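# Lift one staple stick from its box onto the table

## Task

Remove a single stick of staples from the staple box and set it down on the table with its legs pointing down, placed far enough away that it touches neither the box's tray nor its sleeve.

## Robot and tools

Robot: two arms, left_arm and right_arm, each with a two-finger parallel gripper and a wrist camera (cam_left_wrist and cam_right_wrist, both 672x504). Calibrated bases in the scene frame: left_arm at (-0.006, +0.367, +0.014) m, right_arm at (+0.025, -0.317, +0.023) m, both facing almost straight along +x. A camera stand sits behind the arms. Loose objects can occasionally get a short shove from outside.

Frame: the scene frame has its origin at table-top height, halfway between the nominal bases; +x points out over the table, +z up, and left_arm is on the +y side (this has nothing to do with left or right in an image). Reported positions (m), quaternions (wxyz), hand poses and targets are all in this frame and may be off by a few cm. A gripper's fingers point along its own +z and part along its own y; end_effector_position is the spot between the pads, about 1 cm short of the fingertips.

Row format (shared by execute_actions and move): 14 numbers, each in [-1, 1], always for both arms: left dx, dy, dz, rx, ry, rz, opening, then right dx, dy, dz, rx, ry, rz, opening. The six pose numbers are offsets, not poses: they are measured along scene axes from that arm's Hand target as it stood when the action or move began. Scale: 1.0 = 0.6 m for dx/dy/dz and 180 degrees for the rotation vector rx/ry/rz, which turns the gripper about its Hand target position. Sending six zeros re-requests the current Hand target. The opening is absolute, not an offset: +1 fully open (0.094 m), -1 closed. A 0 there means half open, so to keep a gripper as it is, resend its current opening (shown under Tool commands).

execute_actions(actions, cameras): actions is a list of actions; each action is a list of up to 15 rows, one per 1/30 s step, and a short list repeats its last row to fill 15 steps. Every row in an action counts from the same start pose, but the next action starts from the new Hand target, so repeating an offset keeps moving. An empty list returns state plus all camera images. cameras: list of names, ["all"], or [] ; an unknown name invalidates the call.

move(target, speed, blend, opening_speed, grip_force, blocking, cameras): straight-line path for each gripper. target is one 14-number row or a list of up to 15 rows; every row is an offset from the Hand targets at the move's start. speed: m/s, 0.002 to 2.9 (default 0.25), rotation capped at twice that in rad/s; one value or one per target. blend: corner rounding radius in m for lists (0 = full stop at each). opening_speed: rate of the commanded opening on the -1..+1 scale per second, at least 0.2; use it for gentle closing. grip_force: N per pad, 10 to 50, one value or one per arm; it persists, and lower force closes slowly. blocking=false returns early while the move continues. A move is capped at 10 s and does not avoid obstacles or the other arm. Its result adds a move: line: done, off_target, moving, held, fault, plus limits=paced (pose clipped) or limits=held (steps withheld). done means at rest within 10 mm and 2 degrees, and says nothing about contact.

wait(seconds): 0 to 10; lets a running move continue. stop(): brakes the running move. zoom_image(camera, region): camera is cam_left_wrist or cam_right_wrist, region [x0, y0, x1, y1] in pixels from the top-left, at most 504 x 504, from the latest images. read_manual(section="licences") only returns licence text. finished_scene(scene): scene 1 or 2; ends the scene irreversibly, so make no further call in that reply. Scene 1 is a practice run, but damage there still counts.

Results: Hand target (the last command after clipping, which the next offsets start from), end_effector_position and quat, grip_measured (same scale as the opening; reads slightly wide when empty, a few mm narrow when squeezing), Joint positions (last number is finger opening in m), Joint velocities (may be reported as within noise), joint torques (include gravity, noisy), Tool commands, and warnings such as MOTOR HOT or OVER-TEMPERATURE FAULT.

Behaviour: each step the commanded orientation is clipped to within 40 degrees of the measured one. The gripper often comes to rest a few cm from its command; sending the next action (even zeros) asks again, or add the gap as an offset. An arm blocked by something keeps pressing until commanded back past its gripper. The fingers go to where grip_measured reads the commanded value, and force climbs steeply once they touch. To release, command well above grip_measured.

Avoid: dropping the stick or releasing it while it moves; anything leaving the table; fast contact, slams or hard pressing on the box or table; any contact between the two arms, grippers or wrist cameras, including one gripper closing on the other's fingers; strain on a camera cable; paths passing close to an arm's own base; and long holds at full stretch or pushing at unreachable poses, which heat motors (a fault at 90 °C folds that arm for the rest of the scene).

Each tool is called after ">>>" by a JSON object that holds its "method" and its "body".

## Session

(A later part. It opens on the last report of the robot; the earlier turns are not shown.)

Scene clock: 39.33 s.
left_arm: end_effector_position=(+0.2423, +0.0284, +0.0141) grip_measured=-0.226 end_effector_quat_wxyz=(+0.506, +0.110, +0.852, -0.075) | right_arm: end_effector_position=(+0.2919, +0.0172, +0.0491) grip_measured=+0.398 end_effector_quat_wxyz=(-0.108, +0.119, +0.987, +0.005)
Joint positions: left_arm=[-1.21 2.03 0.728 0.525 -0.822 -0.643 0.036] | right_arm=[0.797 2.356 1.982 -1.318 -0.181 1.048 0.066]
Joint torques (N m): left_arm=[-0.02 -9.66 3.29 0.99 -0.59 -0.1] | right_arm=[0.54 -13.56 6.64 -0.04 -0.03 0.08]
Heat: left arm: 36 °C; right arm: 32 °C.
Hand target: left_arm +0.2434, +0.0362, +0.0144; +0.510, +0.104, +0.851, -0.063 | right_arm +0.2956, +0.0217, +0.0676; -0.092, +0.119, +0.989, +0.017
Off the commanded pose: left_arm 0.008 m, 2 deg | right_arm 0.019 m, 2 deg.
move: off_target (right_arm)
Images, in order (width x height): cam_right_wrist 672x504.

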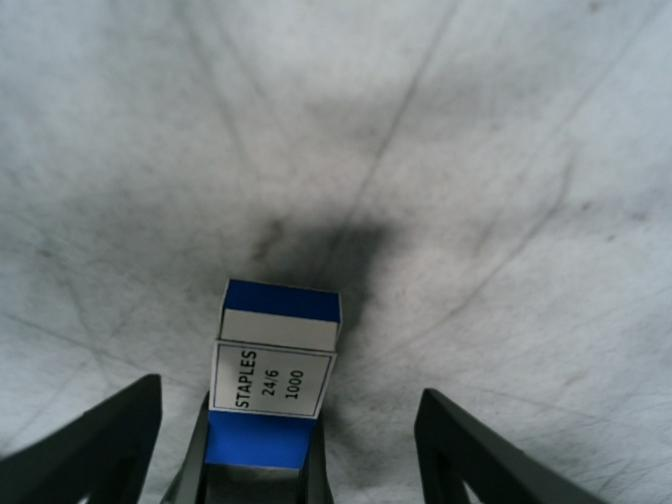

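>>> {"method": "move", "body": {"target": [[0,0,0,0,0,0,-0.24,0.0025,0.0065,-0.09,0,0,0,0.4],[0,0,0,0,0,0,-0.24,0.0025,0.0065,-0.09,0,0,0,-0.2]], "speed": 0.12, "opening_speed": 0.8, "cameras": ["all"]}}

>>> {"method": "zoom_image", "body": {"camera": "cam_left_wrist", "region": [180, 50, 430, 300]}}

Scene clock: 41.67 s.
left_arm: end_effector_position=(+0.2423, +0.0284, +0.0141) grip_measured=-0.226 end_effector_quat_wxyz=(+0.506, +0.110, +0.852, -0.075) | right_arm: end_effector_position=(+0.2992, +0.0272, +0.0252) grip_measured=-0.198 end_effector_quat_wxyz=(-0.090, +0.117, +0.989, +0.030)
Joint positions: left_arm=[-1.21 2.03 0.728 0.525 -0.822 -0.643 0.036] | right_arm=[0.801 2.36 1.899 -1.168 -0.181 1.052 0.038]
Joint torques (N m): left_arm=[-0.02 -9.68 3.3 0.99 -0.59 -0.1] | right_arm=[0.55 -9.32 4.22 0.28 -0.05 0.07]
Heat: left arm: 36 °C; right arm: 32 °C.
Hand target: left_arm +0.2434, +0.0362, +0.0144; +0.510, +0.104, +0.851, -0.063 | right_arm +0.2971, +0.0256, +0.0135; -0.092, +0.119, +0.989, +0.017
Off the commanded pose: left_arm 0.008 m, 2 deg | right_arm 0.012 m, 2 deg.
move: off_target (right_arm); target 2's new opening was sent with right_arm's hand 0.012 m and 1 deg from that target

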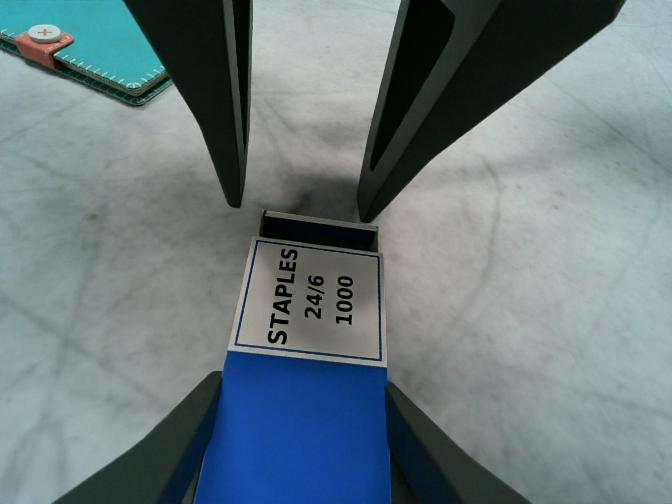

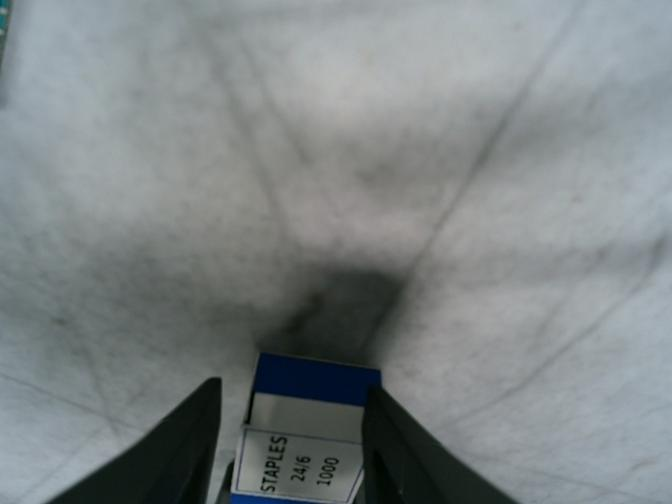

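Scaled by 2.016 from the camera's 672x504 image, which has a finer 960x720 frame.

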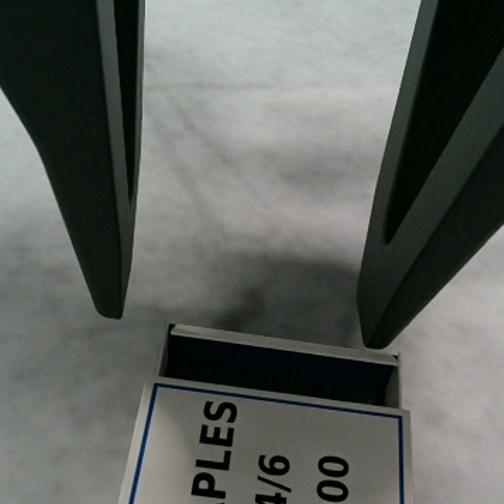

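>>> {"method": "move", "body": {"target": [[0,0,0,0,0,0,-0.24,0,0,0.02,0,0,0,0.4],[0,0,0,0,0,0,-0.24,-0.002,-0.0115,0.02,0,0,0,0.4],[0,0,0,0,0,0,-0.24,-0.002,-0.0095,-0.004,0,0,0,0.4]], "speed": 0.1, "opening_speed": 1.2, "cameras": ["all"]}}

>>> {"method": "zoom_image", "body": {"camera": "cam_left_wrist", "region": [180, 50, 430, 300]}}

Scene clock: 44.20 s.
left_arm: end_effector_position=(+0.2423, +0.0284, +0.0141) grip_measured=-0.226 end_effector_quat_wxyz=(+0.506, +0.110, +0.852, -0.075) | right_arm: end_effector_position=(+0.2945, +0.0222, +0.0157) grip_measured=+0.398 end_effector_quat_wxyz=(-0.095, +0.118, +0.988, +0.023)
Joint positions: left_arm=[-1.21 2.03 0.728 0.525 -0.822 -0.643 0.036] | right_arm=[0.801 2.36 1.859 -1.146 -0.181 1.053 0.066]
Joint torques (N m): left_arm=[-0.03 -9.68 3.3 1 -0.59 -0.1] | right_arm=[0.08 -10.58 4.1 0.26 -0.02 0.02]
Heat: left arm: 36 °C; right arm: 33 °C.
Hand target: left_arm +0.2434, +0.0362, +0.0144; +0.510, +0.104, +0.851, -0.063 | right_arm +0.2959, +0.0199, +0.0111; -0.092, +0.119, +0.989, +0.017
Off the commanded pose: left_arm 0.008 m, 2 deg | right_arm 0.005 m, 1 deg.
move: done

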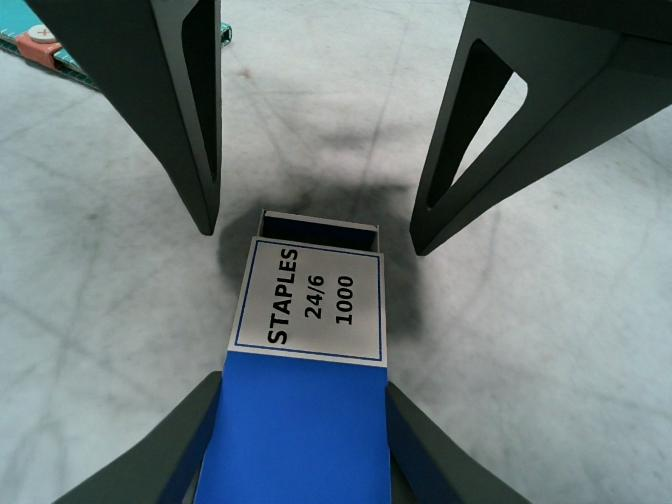

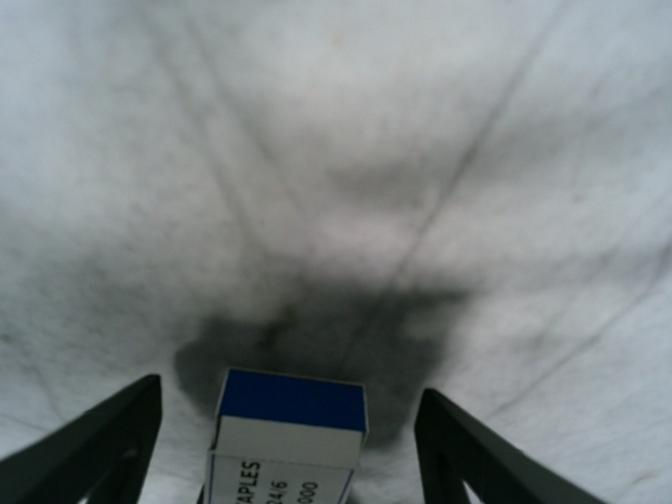

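Scaled by 2.016 from the camera's 672x504 image, which has a finer 960x720 frame.

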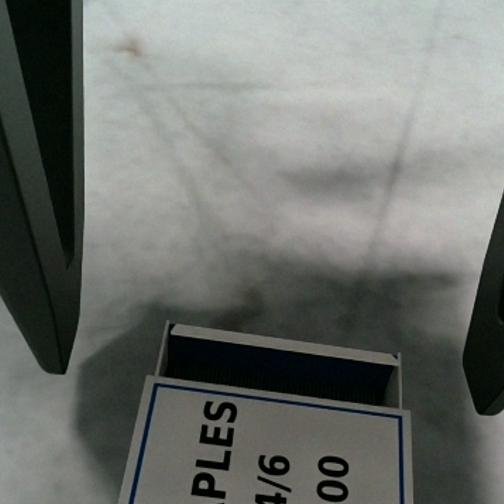

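>>> {"method": "move", "body": {"target": [[0,0,0,0,0,0,-0.24,0,0,0,0,0,0,-0.31],[0,0,0,0,0,0,-0.24,0.06,-0.016,0,0,0,0,-0.31]], "speed": 0.06, "opening_speed": 0.8, "cameras": ["all"]}}

>>> {"method": "zoom_image", "body": {"camera": "cam_left_wrist", "region": [180, 50, 430, 300]}}

Scene clock: 46.57 s.
left_arm: end_effector_position=(+0.2433, +0.0270, +0.0163) grip_measured=-0.226 end_effector_quat_wxyz=(+0.509, +0.107, +0.850, -0.079) | right_arm: end_effector_position=(+0.3015, +0.0205, +0.0189) grip_measured=-0.232 end_effector_quat_wxyz=(-0.131, +0.113, +0.985, +0.026)
Joint positions: left_arm=[-1.21 2.03 0.728 0.539 -0.825 -0.64 0.036] | right_arm=[0.763 2.422 1.968 -1.242 -0.238 0.998 0.036]
Joint torques (N m): left_arm=[-0.06 -9.69 3.3 0.9 -0.55 -0.11] | right_arm=[-2.82 -9.58 6.98 0.37 0.59 -0.15]
Heat: left arm: 36 °C; right arm: 33 °C.
Hand target: left_arm +0.2434, +0.0362, +0.0144; +0.511, +0.105, +0.851, -0.063 | right_arm +0.3319, +0.0103, +0.0112; -0.091, +0.119, +0.989, +0.017
Off the commanded pose: left_arm 0.009 m, 2 deg | right_arm 0.033 m, 5 deg.
move: off_target (right_arm)

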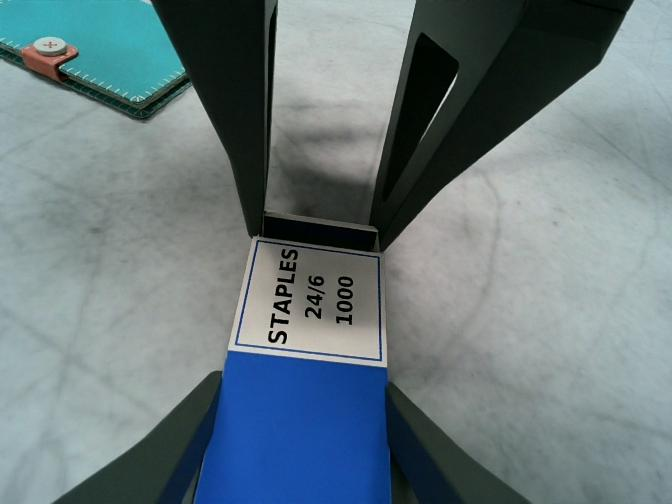

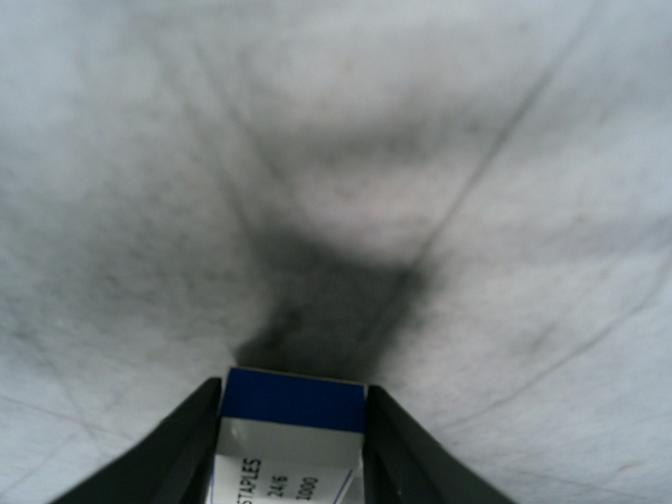

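Scaled by 2.016 from the camera's 672x504 image, which has a finer 960x720 frame.

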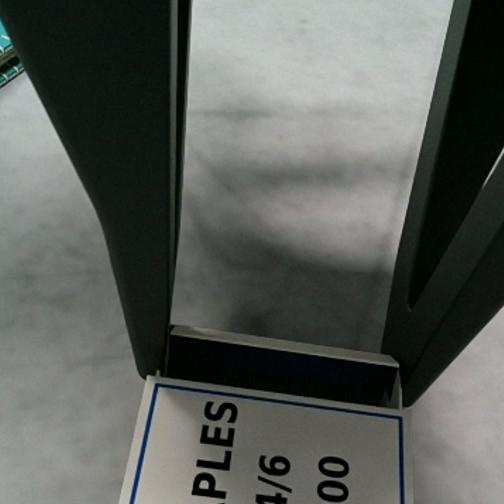

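>>> {"method": "move", "body": {"target": [-0.06,0.015,0,0,0,0,-0.24,0.06,-0.016,-0.01,0,0,0,-0.33], "speed": 0.05, "cameras": ["all"]}}

Scene clock: 48.07 s.
left_arm: end_effector_position=(+0.2269, +0.0297, +0.0218) grip_measured=-0.226 end_effector_quat_wxyz=(+0.522, +0.088, +0.844, -0.088) | right_arm: end_effector_position=(+0.2889, +0.0225, +0.0261) grip_measured=-0.233 end_effector_quat_wxyz=(-0.206, +0.106, +0.972, +0.022)
Joint positions: left_arm=[-1.268 2.011 0.698 0.54 -0.892 -0.713 0.036] | right_arm=[0.745 2.517 2.129 -1.426 -0.344 0.941 0.036]
Joint torques (N m): left_arm=[-4.42 -11.48 1.02 0.21 -0.63 -0.52] | right_arm=[-6.69 -10.19 7.91 0.91 1.74 -0.14]
Heat: left arm: 36 °C; right arm: 33 °C.
Hand target: left_arm +0.2074, +0.0453, +0.0143; +0.510, +0.105, +0.851, -0.063 | right_arm +0.3679, +0.0008, +0.0051; -0.092, +0.119, +0.989, +0.017
Off the commanded pose: left_arm 0.026 m, 4 deg | right_arm 0.085 m, 13 deg.
move: off_target (left_arm, right_arm)

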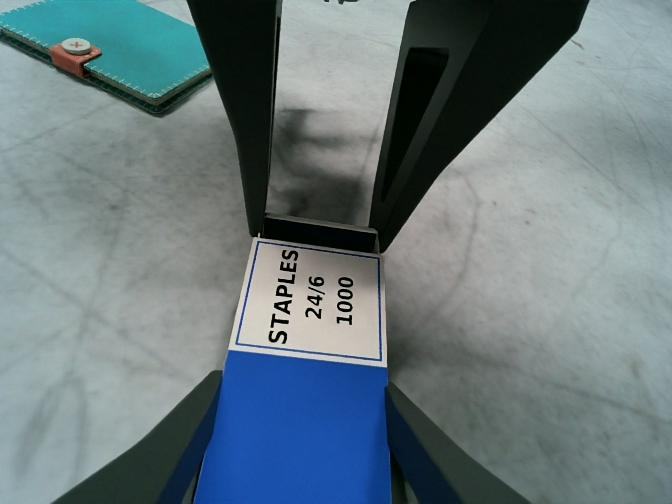

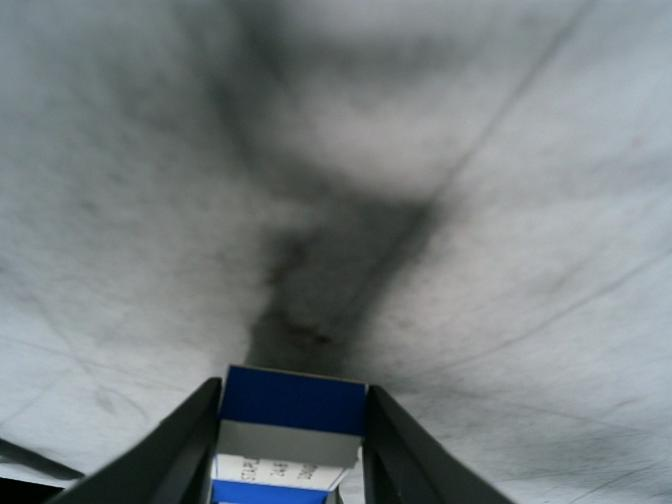

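>>> {"method": "move", "body": {"target": [[0.045,-0.012,0,0,0,0,-0.24,-0.125,0.033,0.01,0,0,0,-0.33],[0.045,-0.012,0,0,0,0,-0.214,-0.125,0.033,0.01,0,0,0,-0.33],[0.0,0,0,0,0,0,-0.214,-0.04,0.01,0.01,0,0,0,-0.33]], "speed": 0.06, "opening_speed": 0.5, "cameras": ["all"]}}

Scene clock: 51.97 s.
left_arm: end_effector_position=(+0.2228, +0.0315, +0.0192) grip_measured=-0.213 end_effector_quat_wxyz=(+0.520, +0.092, +0.845, -0.081) | right_arm: end_effector_position=(+0.2837, +0.0244, +0.0237) grip_measured=-0.233 end_effector_quat_wxyz=(-0.177, +0.106, +0.978, +0.026)
Joint positions: left_arm=[-1.28 2.011 0.698 0.512 -0.901 -0.727 0.037] | right_arm=[0.77 2.446 2.008 -1.32 -0.309 0.977 0.036]
Joint velocities: left_arm=[-0.017 0.007 0.022 -0.022 -0.066 -0.066 -0.006] | right_arm=[within noise]
Joint torques (N m): left_arm=[-3.55 -11.54 1.18 0.35 -0.47 -0.44] | right_arm=[-5.31 -10.02 7.77 0.63 1.34 -0.13]
Heat: left arm: 36 °C; right arm: 33 °C.
Hand target: left_arm +0.2073, +0.0453, +0.0143; +0.510, +0.105, +0.851, -0.063 | right_arm +0.3438, +0.0067, +0.0112; -0.092, +0.119, +0.989, +0.017
Off the commanded pose: left_arm 0.021 m, 3 deg | right_arm 0.064 m, 10 deg.
move: off_target (left_arm, right_arm)

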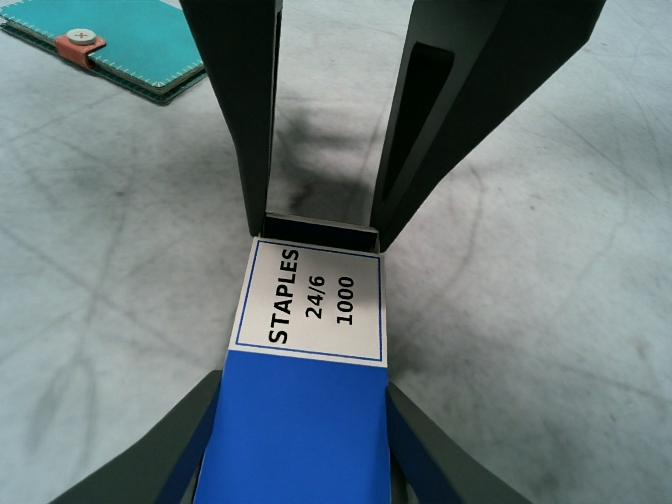

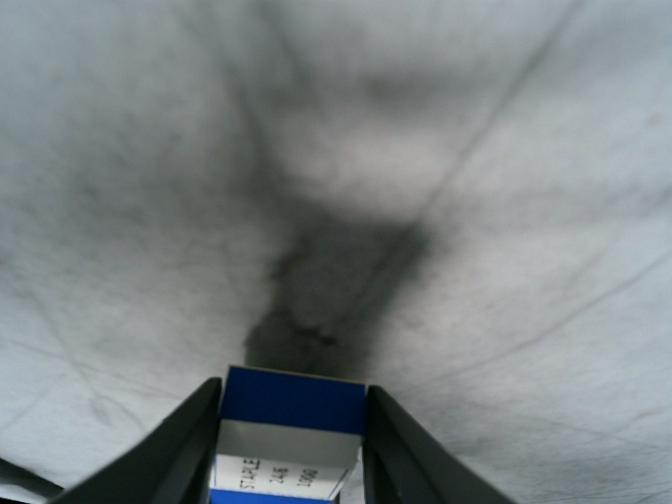

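>>> {"method": "move", "body": {"target": [[0.02,-0.018,0,0,0,0,-0.214,-0.085,0.025,0.005,0,0,0,-0.33],[0.02,-0.018,0,0,0,0,-0.214,-0.085,0.025,0.005,0,0,0,0.4],[0.02,-0.018,0,0,0,0,-0.214,-0.08,0.023,0.085,0.0215,0.086,0,0.4]], "speed": 0.1, "opening_speed": 1, "cameras": ["all"]}}

Scene clock: 56.43 s.
left_arm: end_effector_position=(+0.2201, +0.0354, +0.0126) grip_measured=-0.211 end_effector_quat_wxyz=(+0.509, +0.104, +0.852, -0.070) | right_arm: end_effector_position=(+0.2954, +0.0201, +0.0671) grip_measured=+0.398 end_effector_quat_wxyz=(-0.218, +0.116, +0.968, +0.039)
Joint positions: left_arm=[-1.281 2.011 0.698 0.47 -0.888 -0.732 0.037] | right_arm=[0.716 2.499 2.251 -1.563 -0.379 0.928 0.066]
Joint velocities: left_arm=[0.002 0.007 -0.012 0.095 -0.007 -0.022 -0.005] | right_arm=[within noise]
Joint torques (N m): left_arm=[-0.73 -9.13 5.18 0.7 -0.51 -0.08] | right_arm=[-0.29 -9.7 6.46 -0.23 -0.37 -0.05]
Heat: left arm: 36 °C; right arm: 34 °C.
Hand target: left_arm +0.2193, +0.0344, +0.0143; +0.510, +0.105, +0.851, -0.063 | right_arm +0.2958, +0.0206, +0.0622; -0.228, +0.117, +0.966, +0.034
Off the commanded pose: left_arm 0.002 m, 1 deg | right_arm 0.005 m, 1 deg.
joint sent to its limit (right arm) — joint 4 (wrist pitch), lower limit. The joint targets still meet the commanded pose.
move: done; target 2's new opening was sent with right_arm's hand 0.016 m and 5 deg from that target

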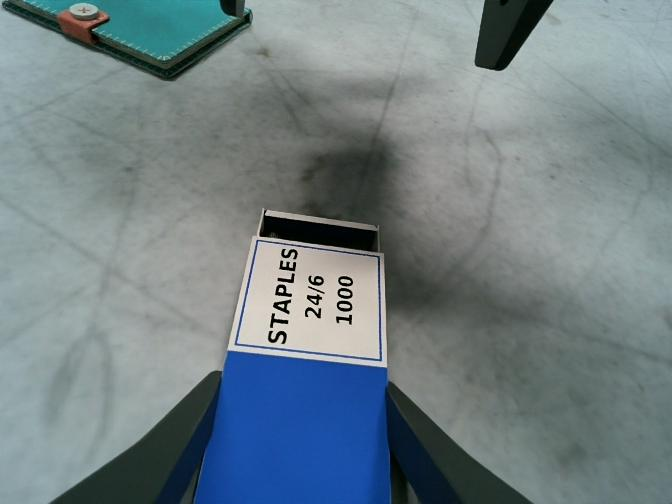

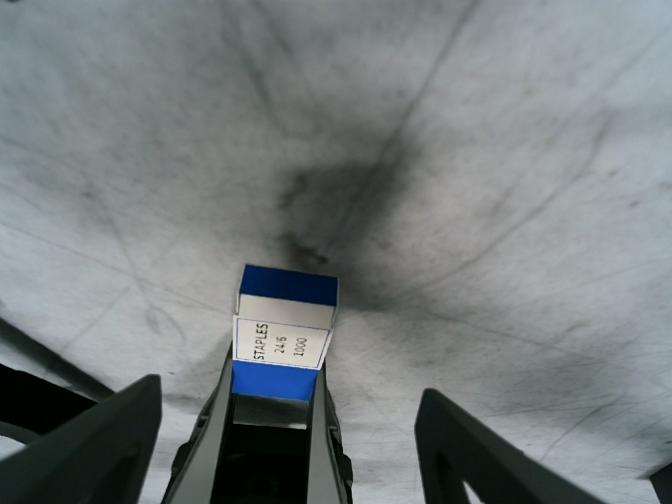

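>>> {"method": "move", "body": {"target": [0,0,0,0,0,0,-0.216,-0.028,0.013,-0.085,0,0,0,0.3], "speed": 0.1, "cameras": ["all"]}}

>>> {"method": "zoom_image", "body": {"camera": "cam_left_wrist", "region": [180, 50, 430, 300]}}

Scene clock: 57.90 s.
left_arm: end_effector_position=(+0.2201, +0.0355, +0.0126) grip_measured=-0.211 end_effector_quat_wxyz=(+0.509, +0.104, +0.852, -0.070) | right_arm: end_effector_position=(+0.2823, +0.0283, +0.0211) grip_measured=+0.302 end_effector_quat_wxyz=(-0.218, +0.111, +0.969, +0.040)
Joint positions: left_arm=[-1.281 2.011 0.698 0.469 -0.888 -0.732 0.037] | right_arm=[0.747 2.499 2.067 -1.367 -0.389 0.952 0.061]
Joint torques (N m): left_arm=[-0.73 -9.13 5.22 0.69 -0.48 -0.07] | right_arm=[0.2 -9.94 4.18 -0.05 -0.36 0.1]
Heat: left arm: 36 °C; right arm: 34 °C.
Hand target: left_arm +0.2193, +0.0344, +0.0143; +0.510, +0.105, +0.851, -0.063 | right_arm +0.2790, +0.0284, +0.0111; -0.228, +0.117, +0.966, +0.034
Off the commanded pose: left_arm 0.002 m, 1 deg | right_arm 0.011 m, 1 deg.
move: off_target (right_arm)

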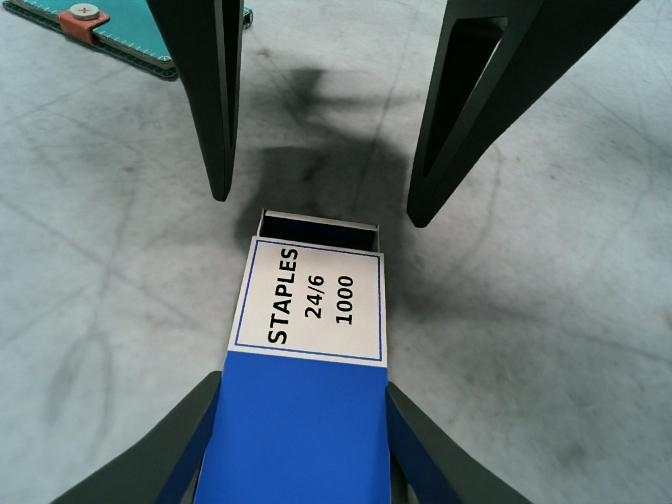

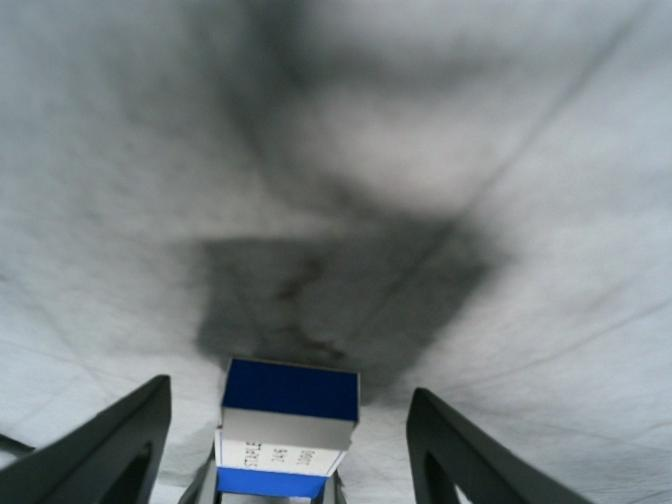

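Scaled by 2.016 from the camera's 672x504 image, which has a finer 960x720 frame.

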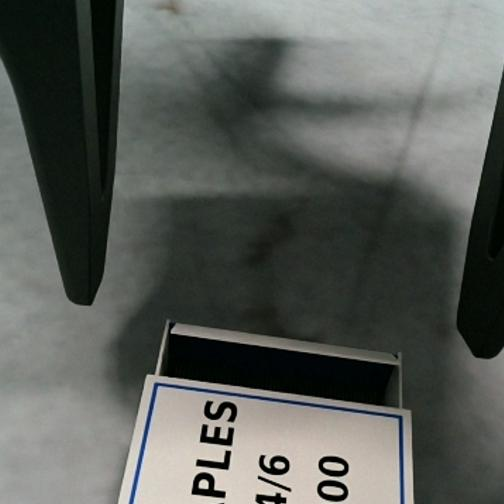

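>>> {"method": "move", "body": {"target": [[0,0,0,0,0,0,-0.216,-0.006,0,-0.012,0,0,0,0.3],[0,0,0,0,0,0,-0.216,-0.006,0,-0.012,0,0,0,-0.3],[0,0,0,0,0,0,-0.216,0.045,-0.014,-0.008,0,0,0,-0.3]], "speed": 0.06, "opening_speed": 1, "cameras": ["all"]}}

Scene clock: 60.83 s.
left_arm: end_effector_position=(+0.2214, +0.0333, +0.0153) grip_measured=-0.215 end_effector_quat_wxyz=(+0.513, +0.098, +0.850, -0.073) | right_arm: end_effector_position=(+0.2859, +0.0267, +0.0147) grip_measured=-0.273 end_effector_quat_wxyz=(-0.250, +0.109, +0.961, +0.038)
Joint positions: left_arm=[-1.281 2.011 0.705 0.471 -0.894 -0.737 0.037] | right_arm=[0.724 2.582 2.17 -1.45 -0.427 0.908 0.034]
Joint velocities: left_arm=[-0.012 0.002 -0.012 -0.066 -0.022 -0.051 -0.005] | right_arm=[within noise]
Joint torques (N m): left_arm=[-0.72 -9.17 4.6 0.68 -0.42 -0.04] | right_arm=[-2.14 -10.29 6.95 -0.04 0.14 -0.02]
Heat: left arm: 36 °C; right arm: 34 °C.
Hand target: left_arm +0.2193, +0.0343, +0.0143; +0.510, +0.105, +0.851, -0.063 | right_arm +0.3060, +0.0199, +0.0063; -0.228, +0.117, +0.966, +0.034
Off the commanded pose: left_arm 0.003 m, 1 deg | right_arm 0.023 m, 3 deg.
move: off_target (right_arm)

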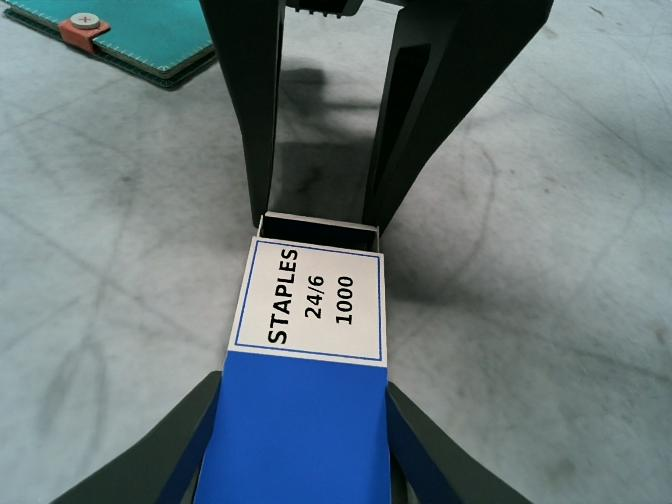

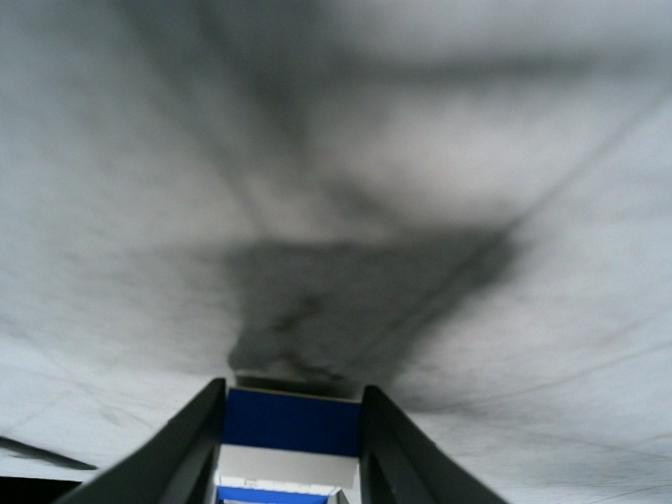

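>>> {"method": "move", "body": {"target": [-0.01,0.003,0,0,0,0,-0.216,0.06,-0.016,0.0,0,0,0,-0.33], "speed": 0.05, "cameras": ["all"]}}

Scene clock: 62.13 s.
left_arm: end_effector_position=(+0.2274, +0.0388, +0.0193) grip_measured=-0.211 end_effector_quat_wxyz=(+0.524, +0.086, +0.845, -0.061) | right_arm: end_effector_position=(+0.2956, +0.0341, +0.0193) grip_measured=-0.279 end_effector_quat_wxyz=(-0.284, +0.097, +0.952, +0.053)
Joint positions: left_arm=[-1.272 2.011 0.708 0.469 -0.928 -0.739 0.037] | right_arm=[0.699 2.716 2.415 -1.611 -0.486 0.839 0.034]
Joint velocities: left_arm=[-0.017 -0.007 -0.022 0.022 0.037 0.066 0.008] | right_arm=[within noise]
Joint torques (N m): left_arm=[-3.28 -9.83 3.52 0.56 -0.18 -0.23] | right_arm=[-5.45 -10.78 8.4 0.03 0.89 0.11]
Heat: left arm: 36 °C; right arm: 34 °C.
Hand target: left_arm +0.2134, +0.0363, +0.0143; +0.510, +0.105, +0.851, -0.063 | right_arm +0.3420, +0.0103, +0.0063; -0.228, +0.117, +0.966, +0.034
Off the commanded pose: left_arm 0.015 m, 3 deg | right_arm 0.054 m, 7 deg.
joint read past its limit (right arm) — joint 4 (wrist pitch), lower limit.
joint sent to its limit (right arm) — joint 4 (wrist pitch), lower limit. The joint targets still meet the commanded pose.
move: off_target (left_arm, right_arm)

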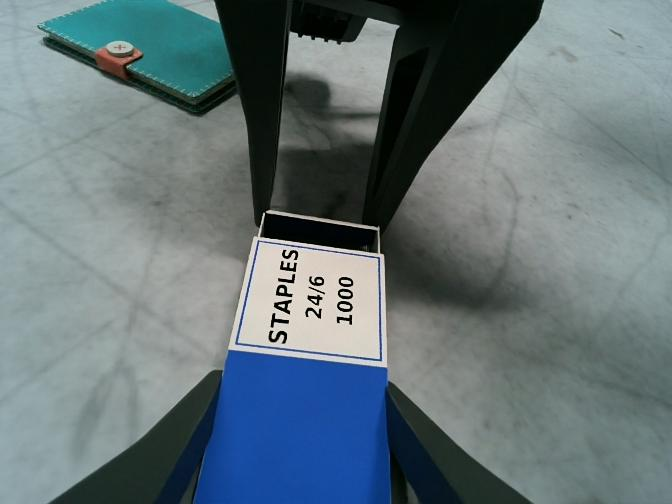

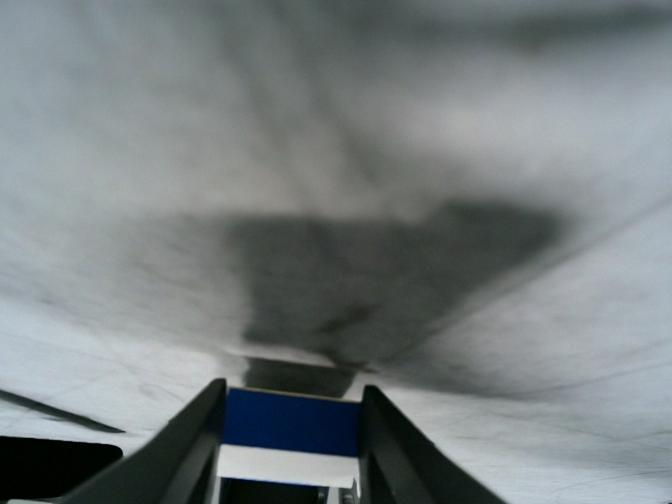

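>>> {"method": "move", "body": {"target": [-0.03,0.008,0,0,0,0,-0.22,0.08,-0.03,0.0,0,0,0,-0.34], "speed": 0.06, "cameras": ["all"]}}

Scene clock: 63.73 s.
left_arm: end_effector_position=(+0.1994, +0.0349, +0.0121) grip_measured=-0.214 end_effector_quat_wxyz=(+0.513, +0.100, +0.850, -0.070) | right_arm: end_effector_position=(+0.3856, -0.0067, +0.0153) grip_measured=-0.338 end_effector_quat_wxyz=(-0.187, +0.128, +0.971, +0.075)
Joint positions: left_arm=[-1.352 2.007 0.699 0.397 -0.943 -0.824 0.037] | right_arm=[0.554 2.775 2.589 -1.58 -0.357 0.803 0.031]
Joint torques (N m): left_arm=[-0.98 -11.08 2.76 0.56 -0.43 -0.13] | right_arm=[-0.36 -10.7 6.53 0.02 -0.19 -0.07]
Heat: left arm: 35 °C; right arm: 34 °C.
Hand target: left_arm +0.1954, +0.0410, +0.0144; +0.510, +0.104, +0.851, -0.063 | right_arm +0.3901, -0.0077, +0.0064; -0.228, +0.117, +0.966, +0.034
Off the commanded pose: left_arm 0.008 m, 1 deg | right_arm 0.010 m, 7 deg.
joint read past its limit (right arm) — joint 4 (wrist pitch), lower limit.
joint sent to its limit (right arm) — joint 4 (wrist pitch), lower limit. The joint targets are off in orientation, not in position.
move: off_target (right_arm)

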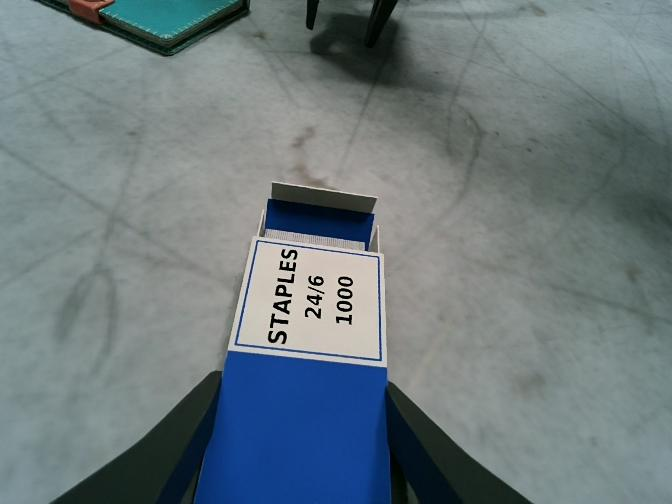

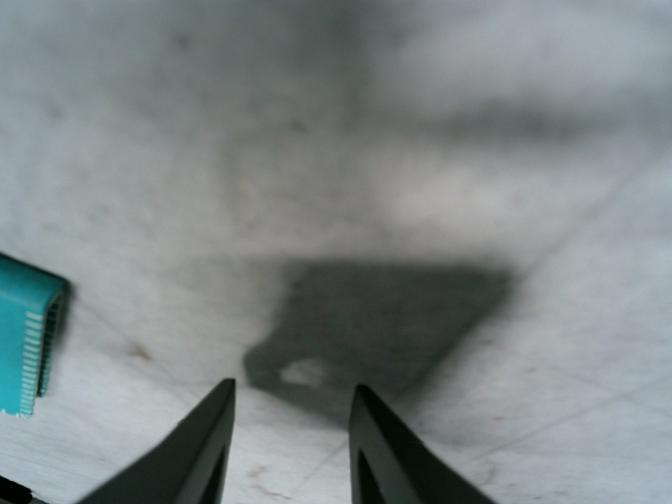

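>>> {"method": "zoom_image", "body": {"camera": "cam_left_wrist", "region": [210, 150, 420, 360]}}

Scaled by 2.400 from the camera's 672x504 image, which has a finer 960x720 frame.

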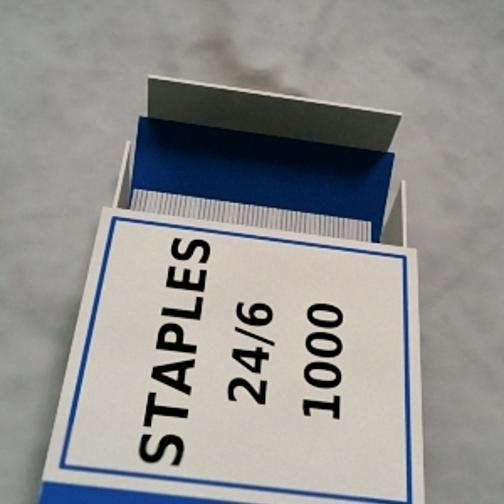

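>>> {"method": "move", "body": {"target": [[0,0,0,0,0,0,-0.22,0,0,0.09,0,0,0,0.3],[0,0,0,0,0,0,-0.22,-0.18,0.065,0.1,0,0,0,0.3]], "cameras": ["all"]}}

>>> {"method": "zoom_image", "body": {"camera": "cam_right_wrist", "region": [180, 200, 400, 420]}}

Scene clock: 66.17 s.
left_arm: end_effector_position=(+0.1995, +0.0353, +0.0121) grip_measured=-0.216 end_effector_quat_wxyz=(+0.513, +0.100, +0.850, -0.069) | right_arm: end_effector_position=(+0.2789, +0.0291, +0.0424) grip_measured=+0.298 end_effector_quat_wxyz=(-0.242, +0.116, +0.963, +0.014)
Joint positions: left_arm=[-1.352 2.007 0.699 0.395 -0.944 -0.825 0.037] | right_arm=[0.752 2.571 2.268 -1.568 -0.394 0.952 0.061]
Joint velocities: left_arm=[-0.002 -0.007 -0.037 -0.037 0.066 -0.095 0.012] | right_arm=[within noise]
Joint torques (N m): left_arm=[-0.99 -11.11 2.76 0.59 -0.47 -0.12] | right_arm=[-0.06 -16.87 3.93 -0.21 -0.33 0.07]
Heat: left arm: 35 °C; right arm: 35 °C.
Hand target: left_arm +0.1954, +0.0410, +0.0143; +0.510, +0.105, +0.851, -0.063 | right_arm +0.2821, +0.0313, +0.0664; -0.228, +0.117, +0.966, +0.034
Off the commanded pose: left_arm 0.007 m, 1 deg | right_arm 0.024 m, 3 deg.
move: off_target (right_arm)

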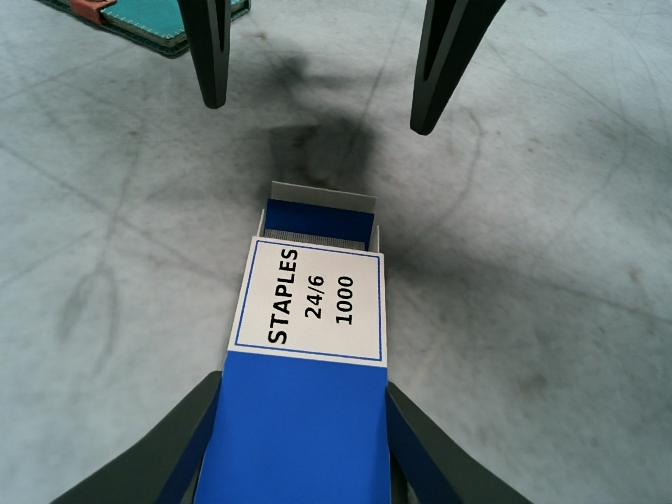

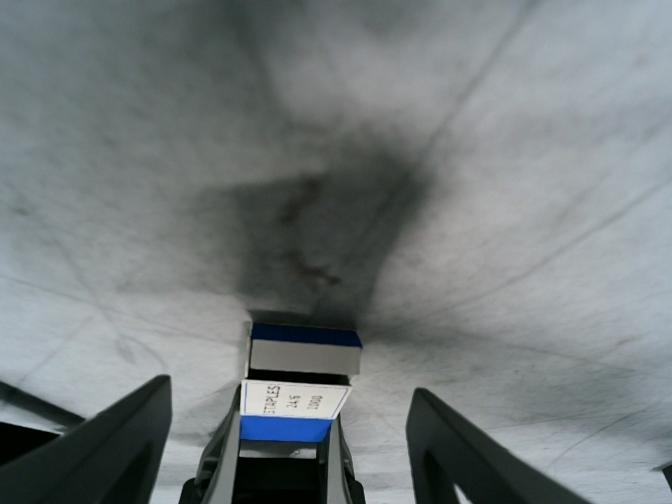

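Scaled by 2.291 from the camera's 672x504 image, which has a finer 960x720 frame.

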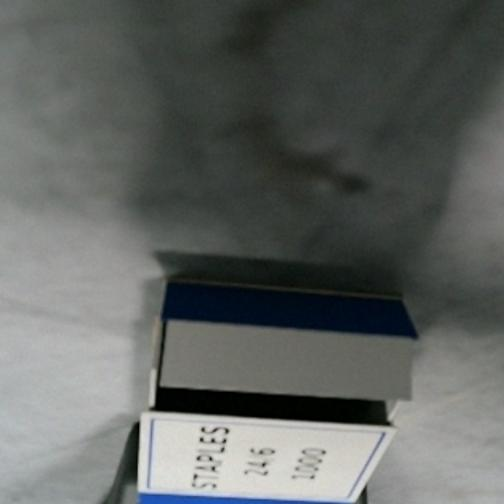

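>>> {"method": "move", "body": {"target": [[0,0,0,0,0,0,-0.22,-0.015,0,-0.097,0,0,0,0.2],[0,0,0,0,0,0,-0.22,-0.015,0,-0.097,0,0,0,-0.34]], "speed": 0.1, "opening_speed": 1, "cameras": ["all"]}}

>>> {"method": "zoom_image", "body": {"camera": "cam_left_wrist", "region": [210, 100, 420, 310]}}

Scene clock: 68.33 s.
left_arm: end_effector_position=(+0.1995, +0.0354, +0.0121) grip_measured=-0.214 end_effector_quat_wxyz=(+0.513, +0.099, +0.850, -0.069) | right_arm: end_effector_position=(+0.2684, +0.0246, +0.0098) grip_measured=-0.338 end_effector_quat_wxyz=(-0.250, +0.125, +0.960, +0.022)
Joint positions: left_arm=[-1.352 2.007 0.699 0.394 -0.944 -0.826 0.037] | right_arm=[0.752 2.531 2.056 -1.392 -0.419 0.968 0.031]
Joint velocities: left_arm=[-0.012 -0.002 0.012 -0.051 -0.081 -0.095 0.005] | right_arm=[within noise]
Joint torques (N m): left_arm=[-1.01 -11.1 2.73 0.58 -0.41 -0.13] | right_arm=[1.01 -12.86 3.02 0.28 -0.11 0.08]
Heat: left arm: 35 °C; right arm: 35 °C.
Hand target: left_arm +0.1954, +0.0410, +0.0144; +0.510, +0.104, +0.851, -0.063 | right_arm +0.2730, +0.0313, +0.0082; -0.228, +0.117, +0.966, +0.034
Off the commanded pose: left_arm 0.007 m, 1 deg | right_arm 0.008 m, 3 deg.
move: off_target (right_arm); target 2's new opening was sent with right_arm's hand 0.012 m and 3 deg from that target

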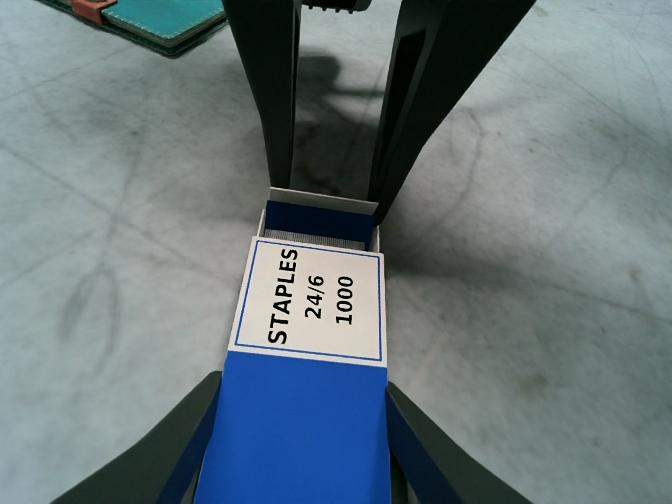

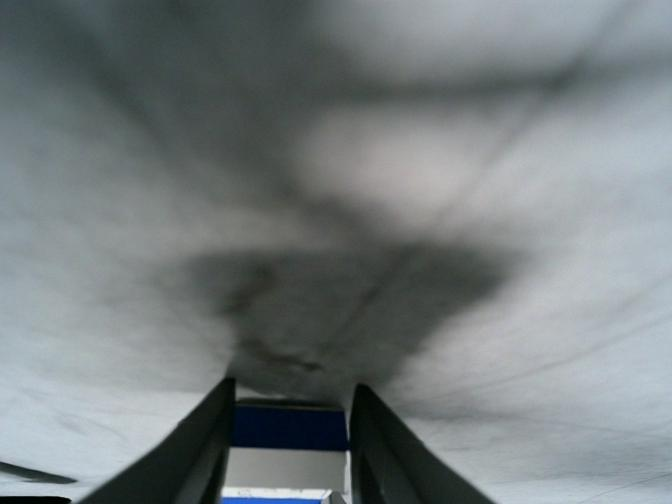

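Scaled by 2.400 from the camera's 672x504 image, which has a finer 960x720 frame.

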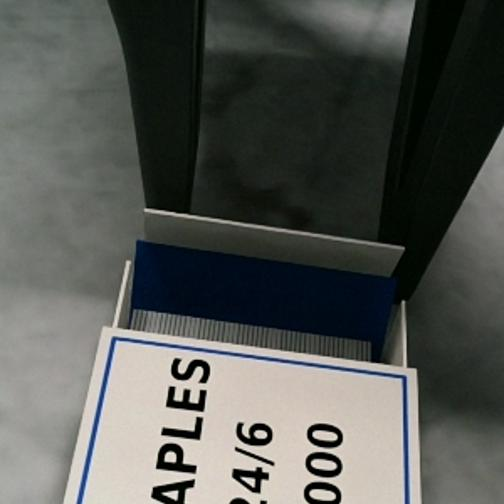

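>>> {"method": "move", "body": {"target": [[0,0,0,0,0,0,-0.22,-0.007,0.002,0.004,0,0,0,-0.2],[0,0,0,0,0,0,-0.22,-0.007,0.002,0.004,0,0,0,-0.42],[0,0,0,0,0,0,-0.22,0.04,-0.012,0.004,0,0,0,-0.42]], "speed": 0.06, "opening_speed": 1, "cameras": ["all"]}}

Scene clock: 71.50 s.
left_arm: end_effector_position=(+0.1995, +0.0356, +0.0121) grip_measured=-0.217 end_effector_quat_wxyz=(+0.513, +0.099, +0.850, -0.068) | right_arm: end_effector_position=(+0.2964, +0.0245, +0.0162) grip_measured=-0.418 end_effector_quat_wxyz=(-0.225, +0.118, +0.966, +0.042)
Joint positions: left_arm=[-1.352 2.007 0.699 0.394 -0.945 -0.826 0.037] | right_arm=[0.716 2.554 2.144 -1.407 -0.394 0.931 0.027]
Joint velocities: left_arm=[0.012 0.012 -0.017 -0.007 -0.081 -0.11 -0.004] | right_arm=[within noise]
Joint torques (N m): left_arm=[-0.99 -11.1 2.76 0.58 -0.41 -0.11] | right_arm=[0.16 -9.95 6.56 -0.22 -0.22 -0.04]
Heat: left arm: 35 °C; right arm: 36 °C.
Hand target: left_arm +0.1954, +0.0410, +0.0143; +0.510, +0.105, +0.851, -0.063 | right_arm +0.2970, +0.0240, +0.0106; -0.228, +0.117, +0.966, +0.034
Off the commanded pose: left_arm 0.007 m, 1 deg | right_arm 0.006 m, 1 deg.
move: done; target 2's new opening was sent with right_arm's hand 0.005 m and 3 deg from that target

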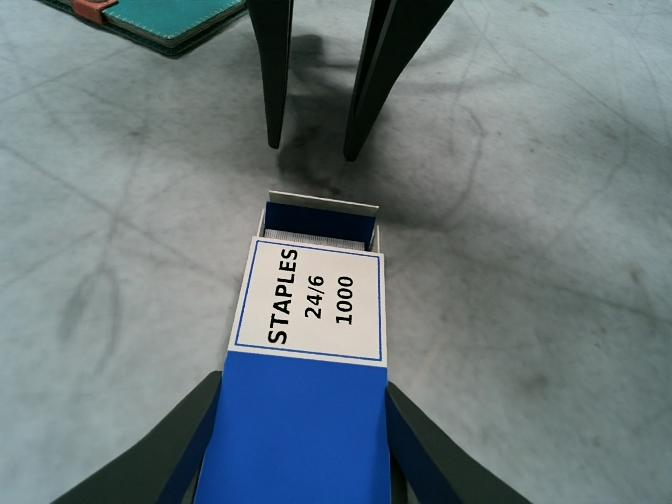

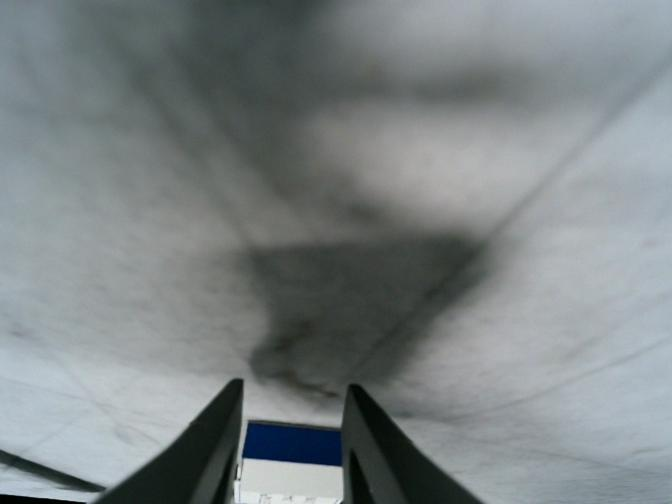

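>>> {"method": "move", "body": {"target": [[0,0,0,0,0,0,-0.22,0,0,0.06,0,0,0,0.2],[0,0,0,0,0,0,-0.22,-0.06,0.011,0.05,0,0,0,0.2],[0,0,0,0,0,0,-0.22,-0.06,0.011,0.003,0,0,0,0.2]], "speed": 0.1, "opening_speed": 1.2, "cameras": ["all"]}}

>>> {"method": "zoom_image", "body": {"camera": "cam_left_wrist", "region": [210, 100, 420, 310]}}

Scene clock: 74.37 s.
left_arm: end_effector_position=(+0.1991, +0.0367, +0.0121) grip_measured=-0.214 end_effector_quat_wxyz=(+0.514, +0.099, +0.850, -0.067) | right_arm: end_effector_position=(+0.2574, +0.0243, +0.0101) grip_measured=+0.198 end_effector_quat_wxyz=(-0.243, +0.119, +0.963, +0.019)
Joint positions: left_arm=[-1.354 2.005 0.697 0.39 -0.949 -0.83 0.037] | right_arm=[0.775 2.486 1.98 -1.347 -0.408 0.984 0.056]
Joint torques (N m): left_arm=[-0.84 -10.99 2.88 0.61 -0.37 -0.08] | right_arm=[0.65 -13.08 3.02 0.18 -0.26 0.09]
Heat: left arm: 35 °C; right arm: 36 °C.
Hand target: left_arm +0.1954, +0.0410, +0.0143; +0.510, +0.105, +0.851, -0.063 | right_arm +0.2610, +0.0307, +0.0123; -0.228, +0.117, +0.966, +0.034
Off the commanded pose: left_arm 0.006 m, 1 deg | right_arm 0.008 m, 2 deg.
move: done

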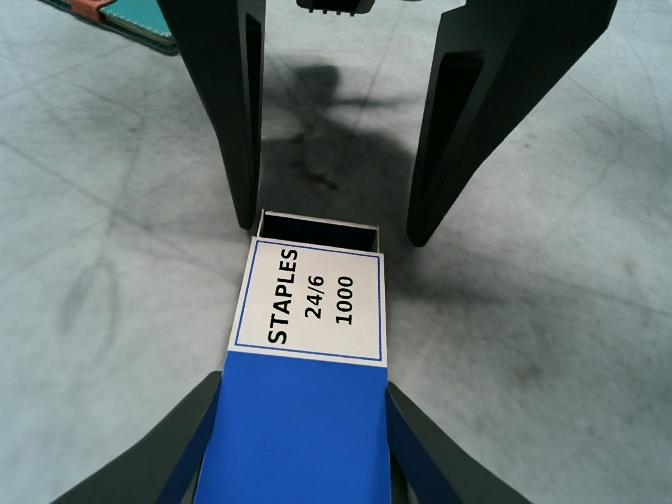

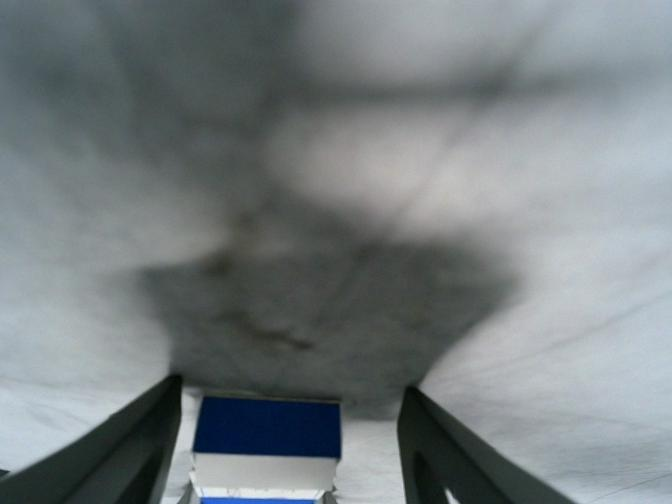

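Scaled by 2.400 from the camera's 672x504 image, which has a finer 960x720 frame.

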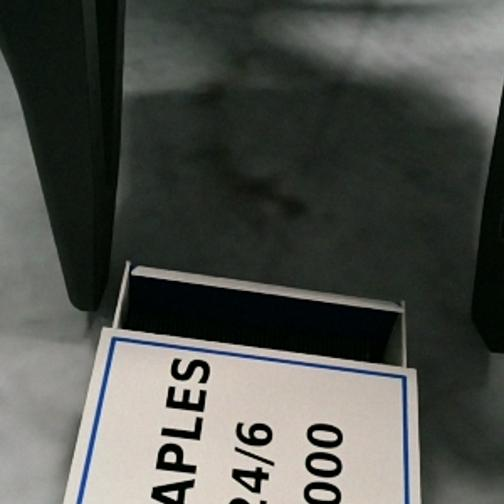

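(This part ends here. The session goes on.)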